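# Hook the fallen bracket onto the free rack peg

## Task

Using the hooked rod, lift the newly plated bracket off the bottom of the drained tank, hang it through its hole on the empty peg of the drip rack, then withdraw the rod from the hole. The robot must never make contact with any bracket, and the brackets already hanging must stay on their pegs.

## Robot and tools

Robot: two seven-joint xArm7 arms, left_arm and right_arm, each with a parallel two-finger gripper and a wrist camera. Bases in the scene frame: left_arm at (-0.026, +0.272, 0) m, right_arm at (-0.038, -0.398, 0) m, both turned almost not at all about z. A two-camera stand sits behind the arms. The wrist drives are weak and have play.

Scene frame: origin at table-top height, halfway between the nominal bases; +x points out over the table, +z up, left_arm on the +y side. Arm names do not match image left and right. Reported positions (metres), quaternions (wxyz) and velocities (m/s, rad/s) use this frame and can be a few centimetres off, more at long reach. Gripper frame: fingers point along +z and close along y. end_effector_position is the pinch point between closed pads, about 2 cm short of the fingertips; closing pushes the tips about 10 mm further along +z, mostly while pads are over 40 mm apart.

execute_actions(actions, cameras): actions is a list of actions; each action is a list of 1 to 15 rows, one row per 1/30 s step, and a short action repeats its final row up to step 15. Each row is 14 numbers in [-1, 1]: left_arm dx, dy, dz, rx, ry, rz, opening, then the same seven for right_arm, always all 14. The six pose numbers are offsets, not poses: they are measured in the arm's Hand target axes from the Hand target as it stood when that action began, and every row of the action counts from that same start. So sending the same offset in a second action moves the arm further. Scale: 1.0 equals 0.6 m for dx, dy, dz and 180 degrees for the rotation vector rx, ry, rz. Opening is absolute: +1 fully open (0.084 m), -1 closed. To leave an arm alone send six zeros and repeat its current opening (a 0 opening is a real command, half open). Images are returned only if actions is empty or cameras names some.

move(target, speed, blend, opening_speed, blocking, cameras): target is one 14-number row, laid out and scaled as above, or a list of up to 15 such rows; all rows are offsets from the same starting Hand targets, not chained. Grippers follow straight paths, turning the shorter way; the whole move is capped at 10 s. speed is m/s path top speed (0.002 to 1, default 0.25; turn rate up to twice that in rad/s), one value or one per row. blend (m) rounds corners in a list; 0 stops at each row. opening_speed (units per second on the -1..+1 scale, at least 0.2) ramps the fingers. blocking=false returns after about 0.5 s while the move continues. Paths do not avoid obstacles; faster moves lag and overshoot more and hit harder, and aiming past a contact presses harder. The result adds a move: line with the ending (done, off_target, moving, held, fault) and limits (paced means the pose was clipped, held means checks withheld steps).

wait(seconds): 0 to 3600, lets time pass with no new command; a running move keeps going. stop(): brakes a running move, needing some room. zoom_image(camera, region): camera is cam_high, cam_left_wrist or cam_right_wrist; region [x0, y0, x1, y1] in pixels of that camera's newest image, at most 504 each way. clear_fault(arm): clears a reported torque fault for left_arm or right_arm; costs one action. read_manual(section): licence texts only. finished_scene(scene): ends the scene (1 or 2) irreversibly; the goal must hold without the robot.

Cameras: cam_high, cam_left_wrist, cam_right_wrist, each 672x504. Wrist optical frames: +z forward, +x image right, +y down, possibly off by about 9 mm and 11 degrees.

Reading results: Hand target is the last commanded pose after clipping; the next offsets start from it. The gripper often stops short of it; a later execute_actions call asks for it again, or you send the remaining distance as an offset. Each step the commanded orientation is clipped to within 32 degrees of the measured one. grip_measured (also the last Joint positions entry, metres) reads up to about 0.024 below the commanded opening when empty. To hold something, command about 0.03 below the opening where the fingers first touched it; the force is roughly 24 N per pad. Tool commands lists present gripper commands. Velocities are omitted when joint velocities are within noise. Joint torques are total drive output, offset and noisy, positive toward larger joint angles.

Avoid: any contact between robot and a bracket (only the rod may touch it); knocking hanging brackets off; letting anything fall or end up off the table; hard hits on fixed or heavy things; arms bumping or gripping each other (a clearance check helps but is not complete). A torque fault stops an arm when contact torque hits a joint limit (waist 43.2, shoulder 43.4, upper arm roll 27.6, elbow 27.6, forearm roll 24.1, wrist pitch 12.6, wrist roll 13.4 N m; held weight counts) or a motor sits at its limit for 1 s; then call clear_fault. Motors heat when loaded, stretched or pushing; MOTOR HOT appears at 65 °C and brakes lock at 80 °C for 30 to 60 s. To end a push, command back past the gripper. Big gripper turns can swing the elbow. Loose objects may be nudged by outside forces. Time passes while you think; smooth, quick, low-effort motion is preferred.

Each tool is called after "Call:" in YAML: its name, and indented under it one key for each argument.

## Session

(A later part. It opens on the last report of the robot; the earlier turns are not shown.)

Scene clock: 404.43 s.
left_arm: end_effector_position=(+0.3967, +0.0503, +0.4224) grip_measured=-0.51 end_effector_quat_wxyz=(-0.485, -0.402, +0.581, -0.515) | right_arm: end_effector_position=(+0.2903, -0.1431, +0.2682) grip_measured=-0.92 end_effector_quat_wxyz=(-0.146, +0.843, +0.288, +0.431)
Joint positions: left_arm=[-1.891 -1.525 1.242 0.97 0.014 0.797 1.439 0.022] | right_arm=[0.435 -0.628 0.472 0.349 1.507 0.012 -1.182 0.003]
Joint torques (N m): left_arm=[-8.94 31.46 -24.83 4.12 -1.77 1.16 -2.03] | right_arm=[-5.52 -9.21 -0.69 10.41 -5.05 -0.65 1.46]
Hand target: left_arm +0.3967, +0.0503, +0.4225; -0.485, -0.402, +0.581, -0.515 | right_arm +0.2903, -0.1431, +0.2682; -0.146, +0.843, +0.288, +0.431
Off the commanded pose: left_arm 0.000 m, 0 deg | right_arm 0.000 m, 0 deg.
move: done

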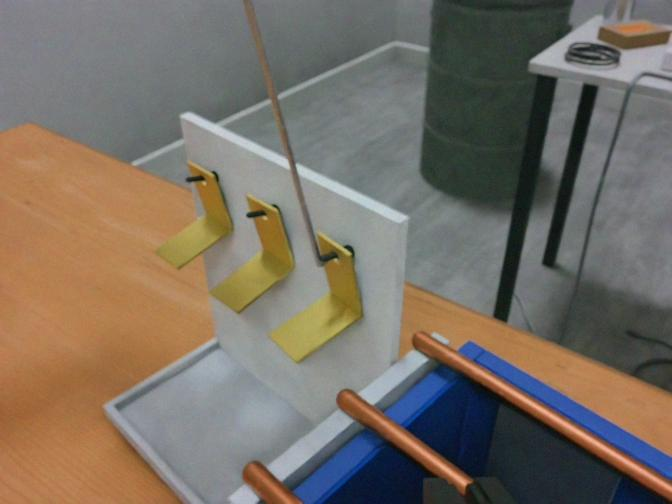

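Call:
move:
  target:
    - [0,0.016,0,0,0,0,-0.9,0,0,0,0,0,0,-0.9]
    - [0,0.12,0,0,0,0,-0.9,0,0,0,0,0,0,-0.9]
  speed: [0.03,0.08]
  cameras: ["cam_right_wrist"]

Call:
zoom_image:
  camera: "cam_right_wrist"
  region: [200, 200, 400, 380]

Scene clock: 410.87 s.
left_arm: end_effector_position=(+0.3271, +0.0607, +0.4076) grip_measured=-0.51 end_effector_quat_wxyz=(-0.485, -0.402, +0.581, -0.515) | right_arm: end_effector_position=(+0.2903, -0.1431, +0.2682) grip_measured=-0.92 end_effector_quat_wxyz=(-0.146, +0.843, +0.288, +0.431)
Joint positions: left_arm=[-1.688 -1.59 1.218 0.706 0.007 0.745 1.422 0.022] | right_arm=[0.435 -0.628 0.472 0.349 1.507 0.012 -1.182 0.003]
Joint torques (N m): left_arm=[8.64 7.68 -22.02 1.4 -4.42 -3.14 -1.98] | right_arm=[-5.55 -9.11 -0.77 10.49 -4.75 -0.64 1.46]
Hand target: left_arm +0.3271, +0.0608, +0.4076; -0.485, -0.402, +0.581, -0.515 | right_arm +0.2903, -0.1431, +0.2682; -0.146, +0.843, +0.288, +0.431
Off the commanded pose: left_arm 0.000 m, 0 deg | right_arm 0.000 m, 0 deg.
move: done

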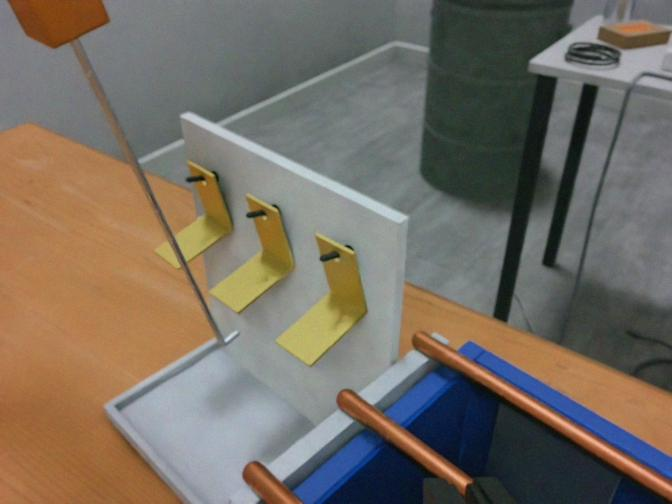

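Scaled by 2.520 from the camera's image (finer frame: 960x720).

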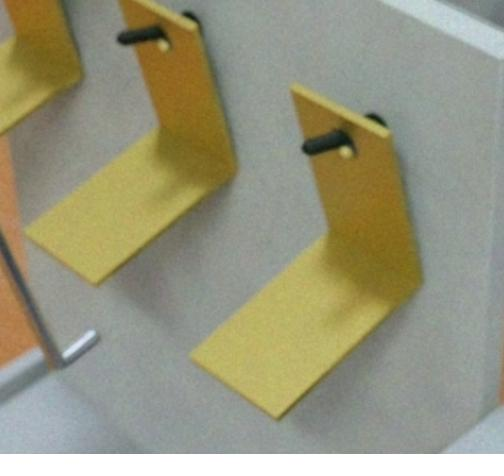

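Call:
move:
  target:
    - [0.0577,0.1107,-0.0157,0,0,0,-0.9,0,0,0,0,0,0,-0.9]
    - [0.0165,0.141,-0.4153,-0.0153,-0.5018,-0.0894,-0.9,0,0,0,0,0,0,-0.9]
    - [-0.545,0.2604,-0.4153,-0.0153,-0.5018,-0.0894,-0.9,0,0,0,0,0,0,-0.9]
    - [-0.5818,0.2682,-0.4153,-0.0153,-0.5018,-0.0894,-0.9,0,0,0,0,0,0,-0.9]
  speed: [0.2,0.25,0.25,0.05]
  blend: [0.03,0.03,0.005,0]
  cameras: ["cam_high"]

Scene clock: 424.20 s.
left_arm: end_effector_position=(+0.2803, +0.3194, +0.0324) grip_measured=-0.51 end_effector_quat_wxyz=(+0.001, +0.707, -0.708, +0.001) | right_arm: end_effector_position=(+0.2903, -0.1431, +0.2682) grip_measured=-0.92 end_effector_quat_wxyz=(-0.146, +0.843, +0.288, +0.431)
Joint positions: left_arm=[-1.23 -1.008 1.535 0.44 1.277 1.081 0.849 0.022] | right_arm=[0.435 -0.628 0.472 0.349 1.507 0.012 -1.182 0.003]
Joint torques (N m): left_arm=[-8.9 20.16 -10.7 6.83 4.2 -4.21 -2.05] | right_arm=[-5.45 -9.02 -0.65 10.78 -4.87 -0.66 1.39]
Hand target: left_arm +0.2803, +0.3194, +0.0324; +0.001, +0.707, -0.708, +0.001 | right_arm +0.2903, -0.1431, +0.2682; -0.146, +0.843, +0.288, +0.431
Off the commanded pose: left_arm 0.000 m, 0 deg | right_arm 0.000 m, 0 deg.
move: done

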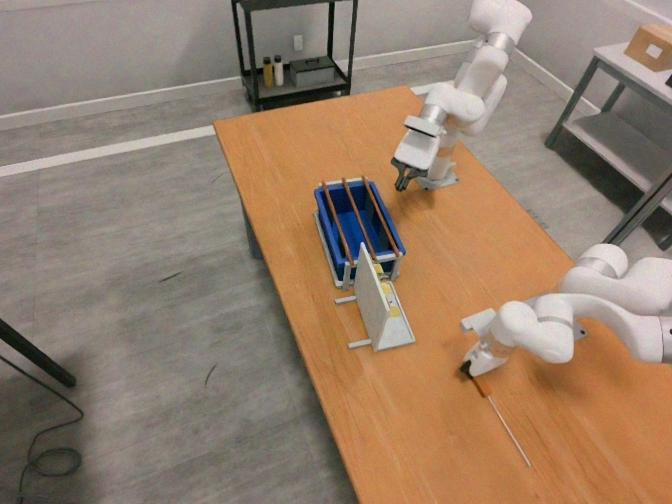

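Call:
move:
  target: [0,0,0,0,0,0,0.2,0,0,0,0,0,0,-0.9]
  opening_speed: 1

Call:
move:
  target: [0,0,-0.15,0,0,0,0.2,0,0,0,0,0,0,-0.9]
  speed: 0.2
  cameras: ["cam_high","cam_right_wrist"]

Scene clock: 430.10 s.
left_arm: end_effector_position=(+0.2803, +0.3194, +0.0323) grip_measured=+0.19 end_effector_quat_wxyz=(+0.001, +0.707, -0.708, +0.001) | right_arm: end_effector_position=(+0.2903, -0.1431, +0.2682) grip_measured=-0.92 end_effector_quat_wxyz=(-0.146, +0.843, +0.288, +0.431)
Joint positions: left_arm=[-1.23 -1.008 1.535 0.44 1.277 1.081 0.849 0.052] | right_arm=[0.435 -0.628 0.472 0.349 1.507 0.012 -1.182 0.003]
Joint torques (N m): left_arm=[-8.37 19.15 -15.12 5.96 2.75 -4.08 -2] | right_arm=[-5.44 -9.05 -0.65 10.91 -4.73 -0.67 1.5]
Hand target: left_arm +0.2803, +0.3194, +0.0324; +0.001, +0.707, -0.708, +0.001 | right_arm +0.2903, -0.1431, +0.2682; -0.146, +0.843, +0.288, +0.431
Off the commanded pose: left_arm 0.000 m, 0 deg | right_arm 0.000 m, 0 deg.
move: done

Scene clock: 431.13 s.
left_arm: end_effector_position=(+0.2804, +0.3195, +0.1223) grip_measured=+0.19 end_effector_quat_wxyz=(+0.001, +0.707, -0.708, +0.001) | right_arm: end_effector_position=(+0.2903, -0.1431, +0.2682) grip_measured=-0.92 end_effector_quat_wxyz=(-0.146, +0.843, +0.288, +0.431)
Joint positions: left_arm=[-1.101 -1.058 1.181 0.49 0.993 1.289 0.945 0.052] | right_arm=[0.435 -0.628 0.472 0.349 1.507 0.012 -1.182 0.003]
Joint torques (N m): left_arm=[8.81 -0.97 -16.29 9.72 -3.52 0.16 2.5] | right_arm=[-5.25 -9.22 -0.69 11.01 -4.76 -0.65 1.48]
Hand target: left_arm +0.2804, +0.3195, +0.1224; +0.001, +0.707, -0.708, +0.001 | right_arm +0.2903, -0.1431, +0.2682; -0.146, +0.843, +0.288, +0.431
Off the commanded pose: left_arm 0.000 m, 0 deg | right_arm 0.000 m, 0 deg.
move: done

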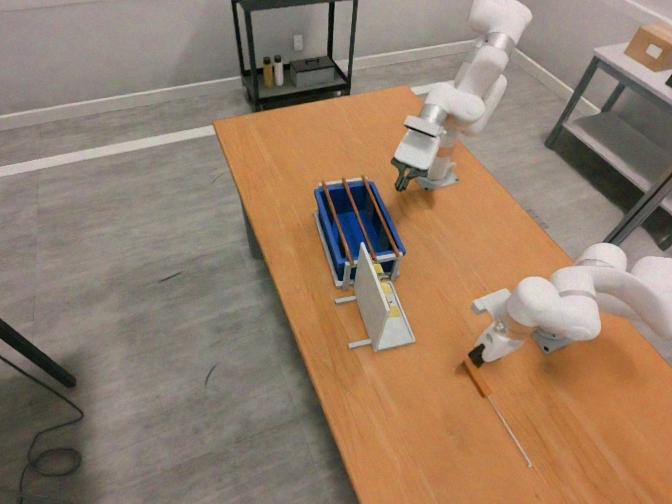

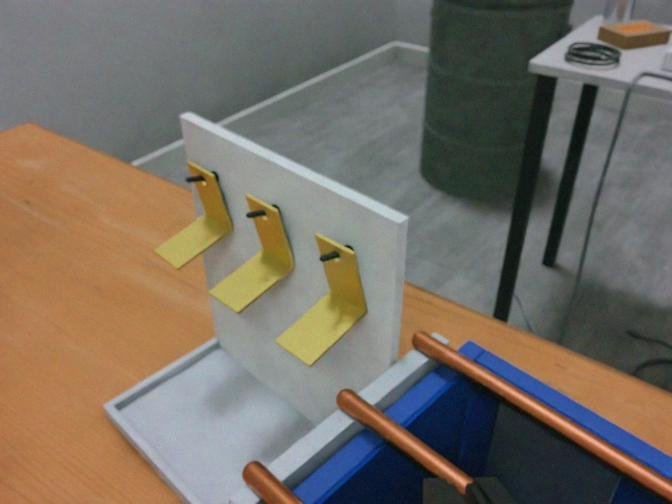

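Call:
finished_scene:
  scene: 2

The scene is finished: the task was done.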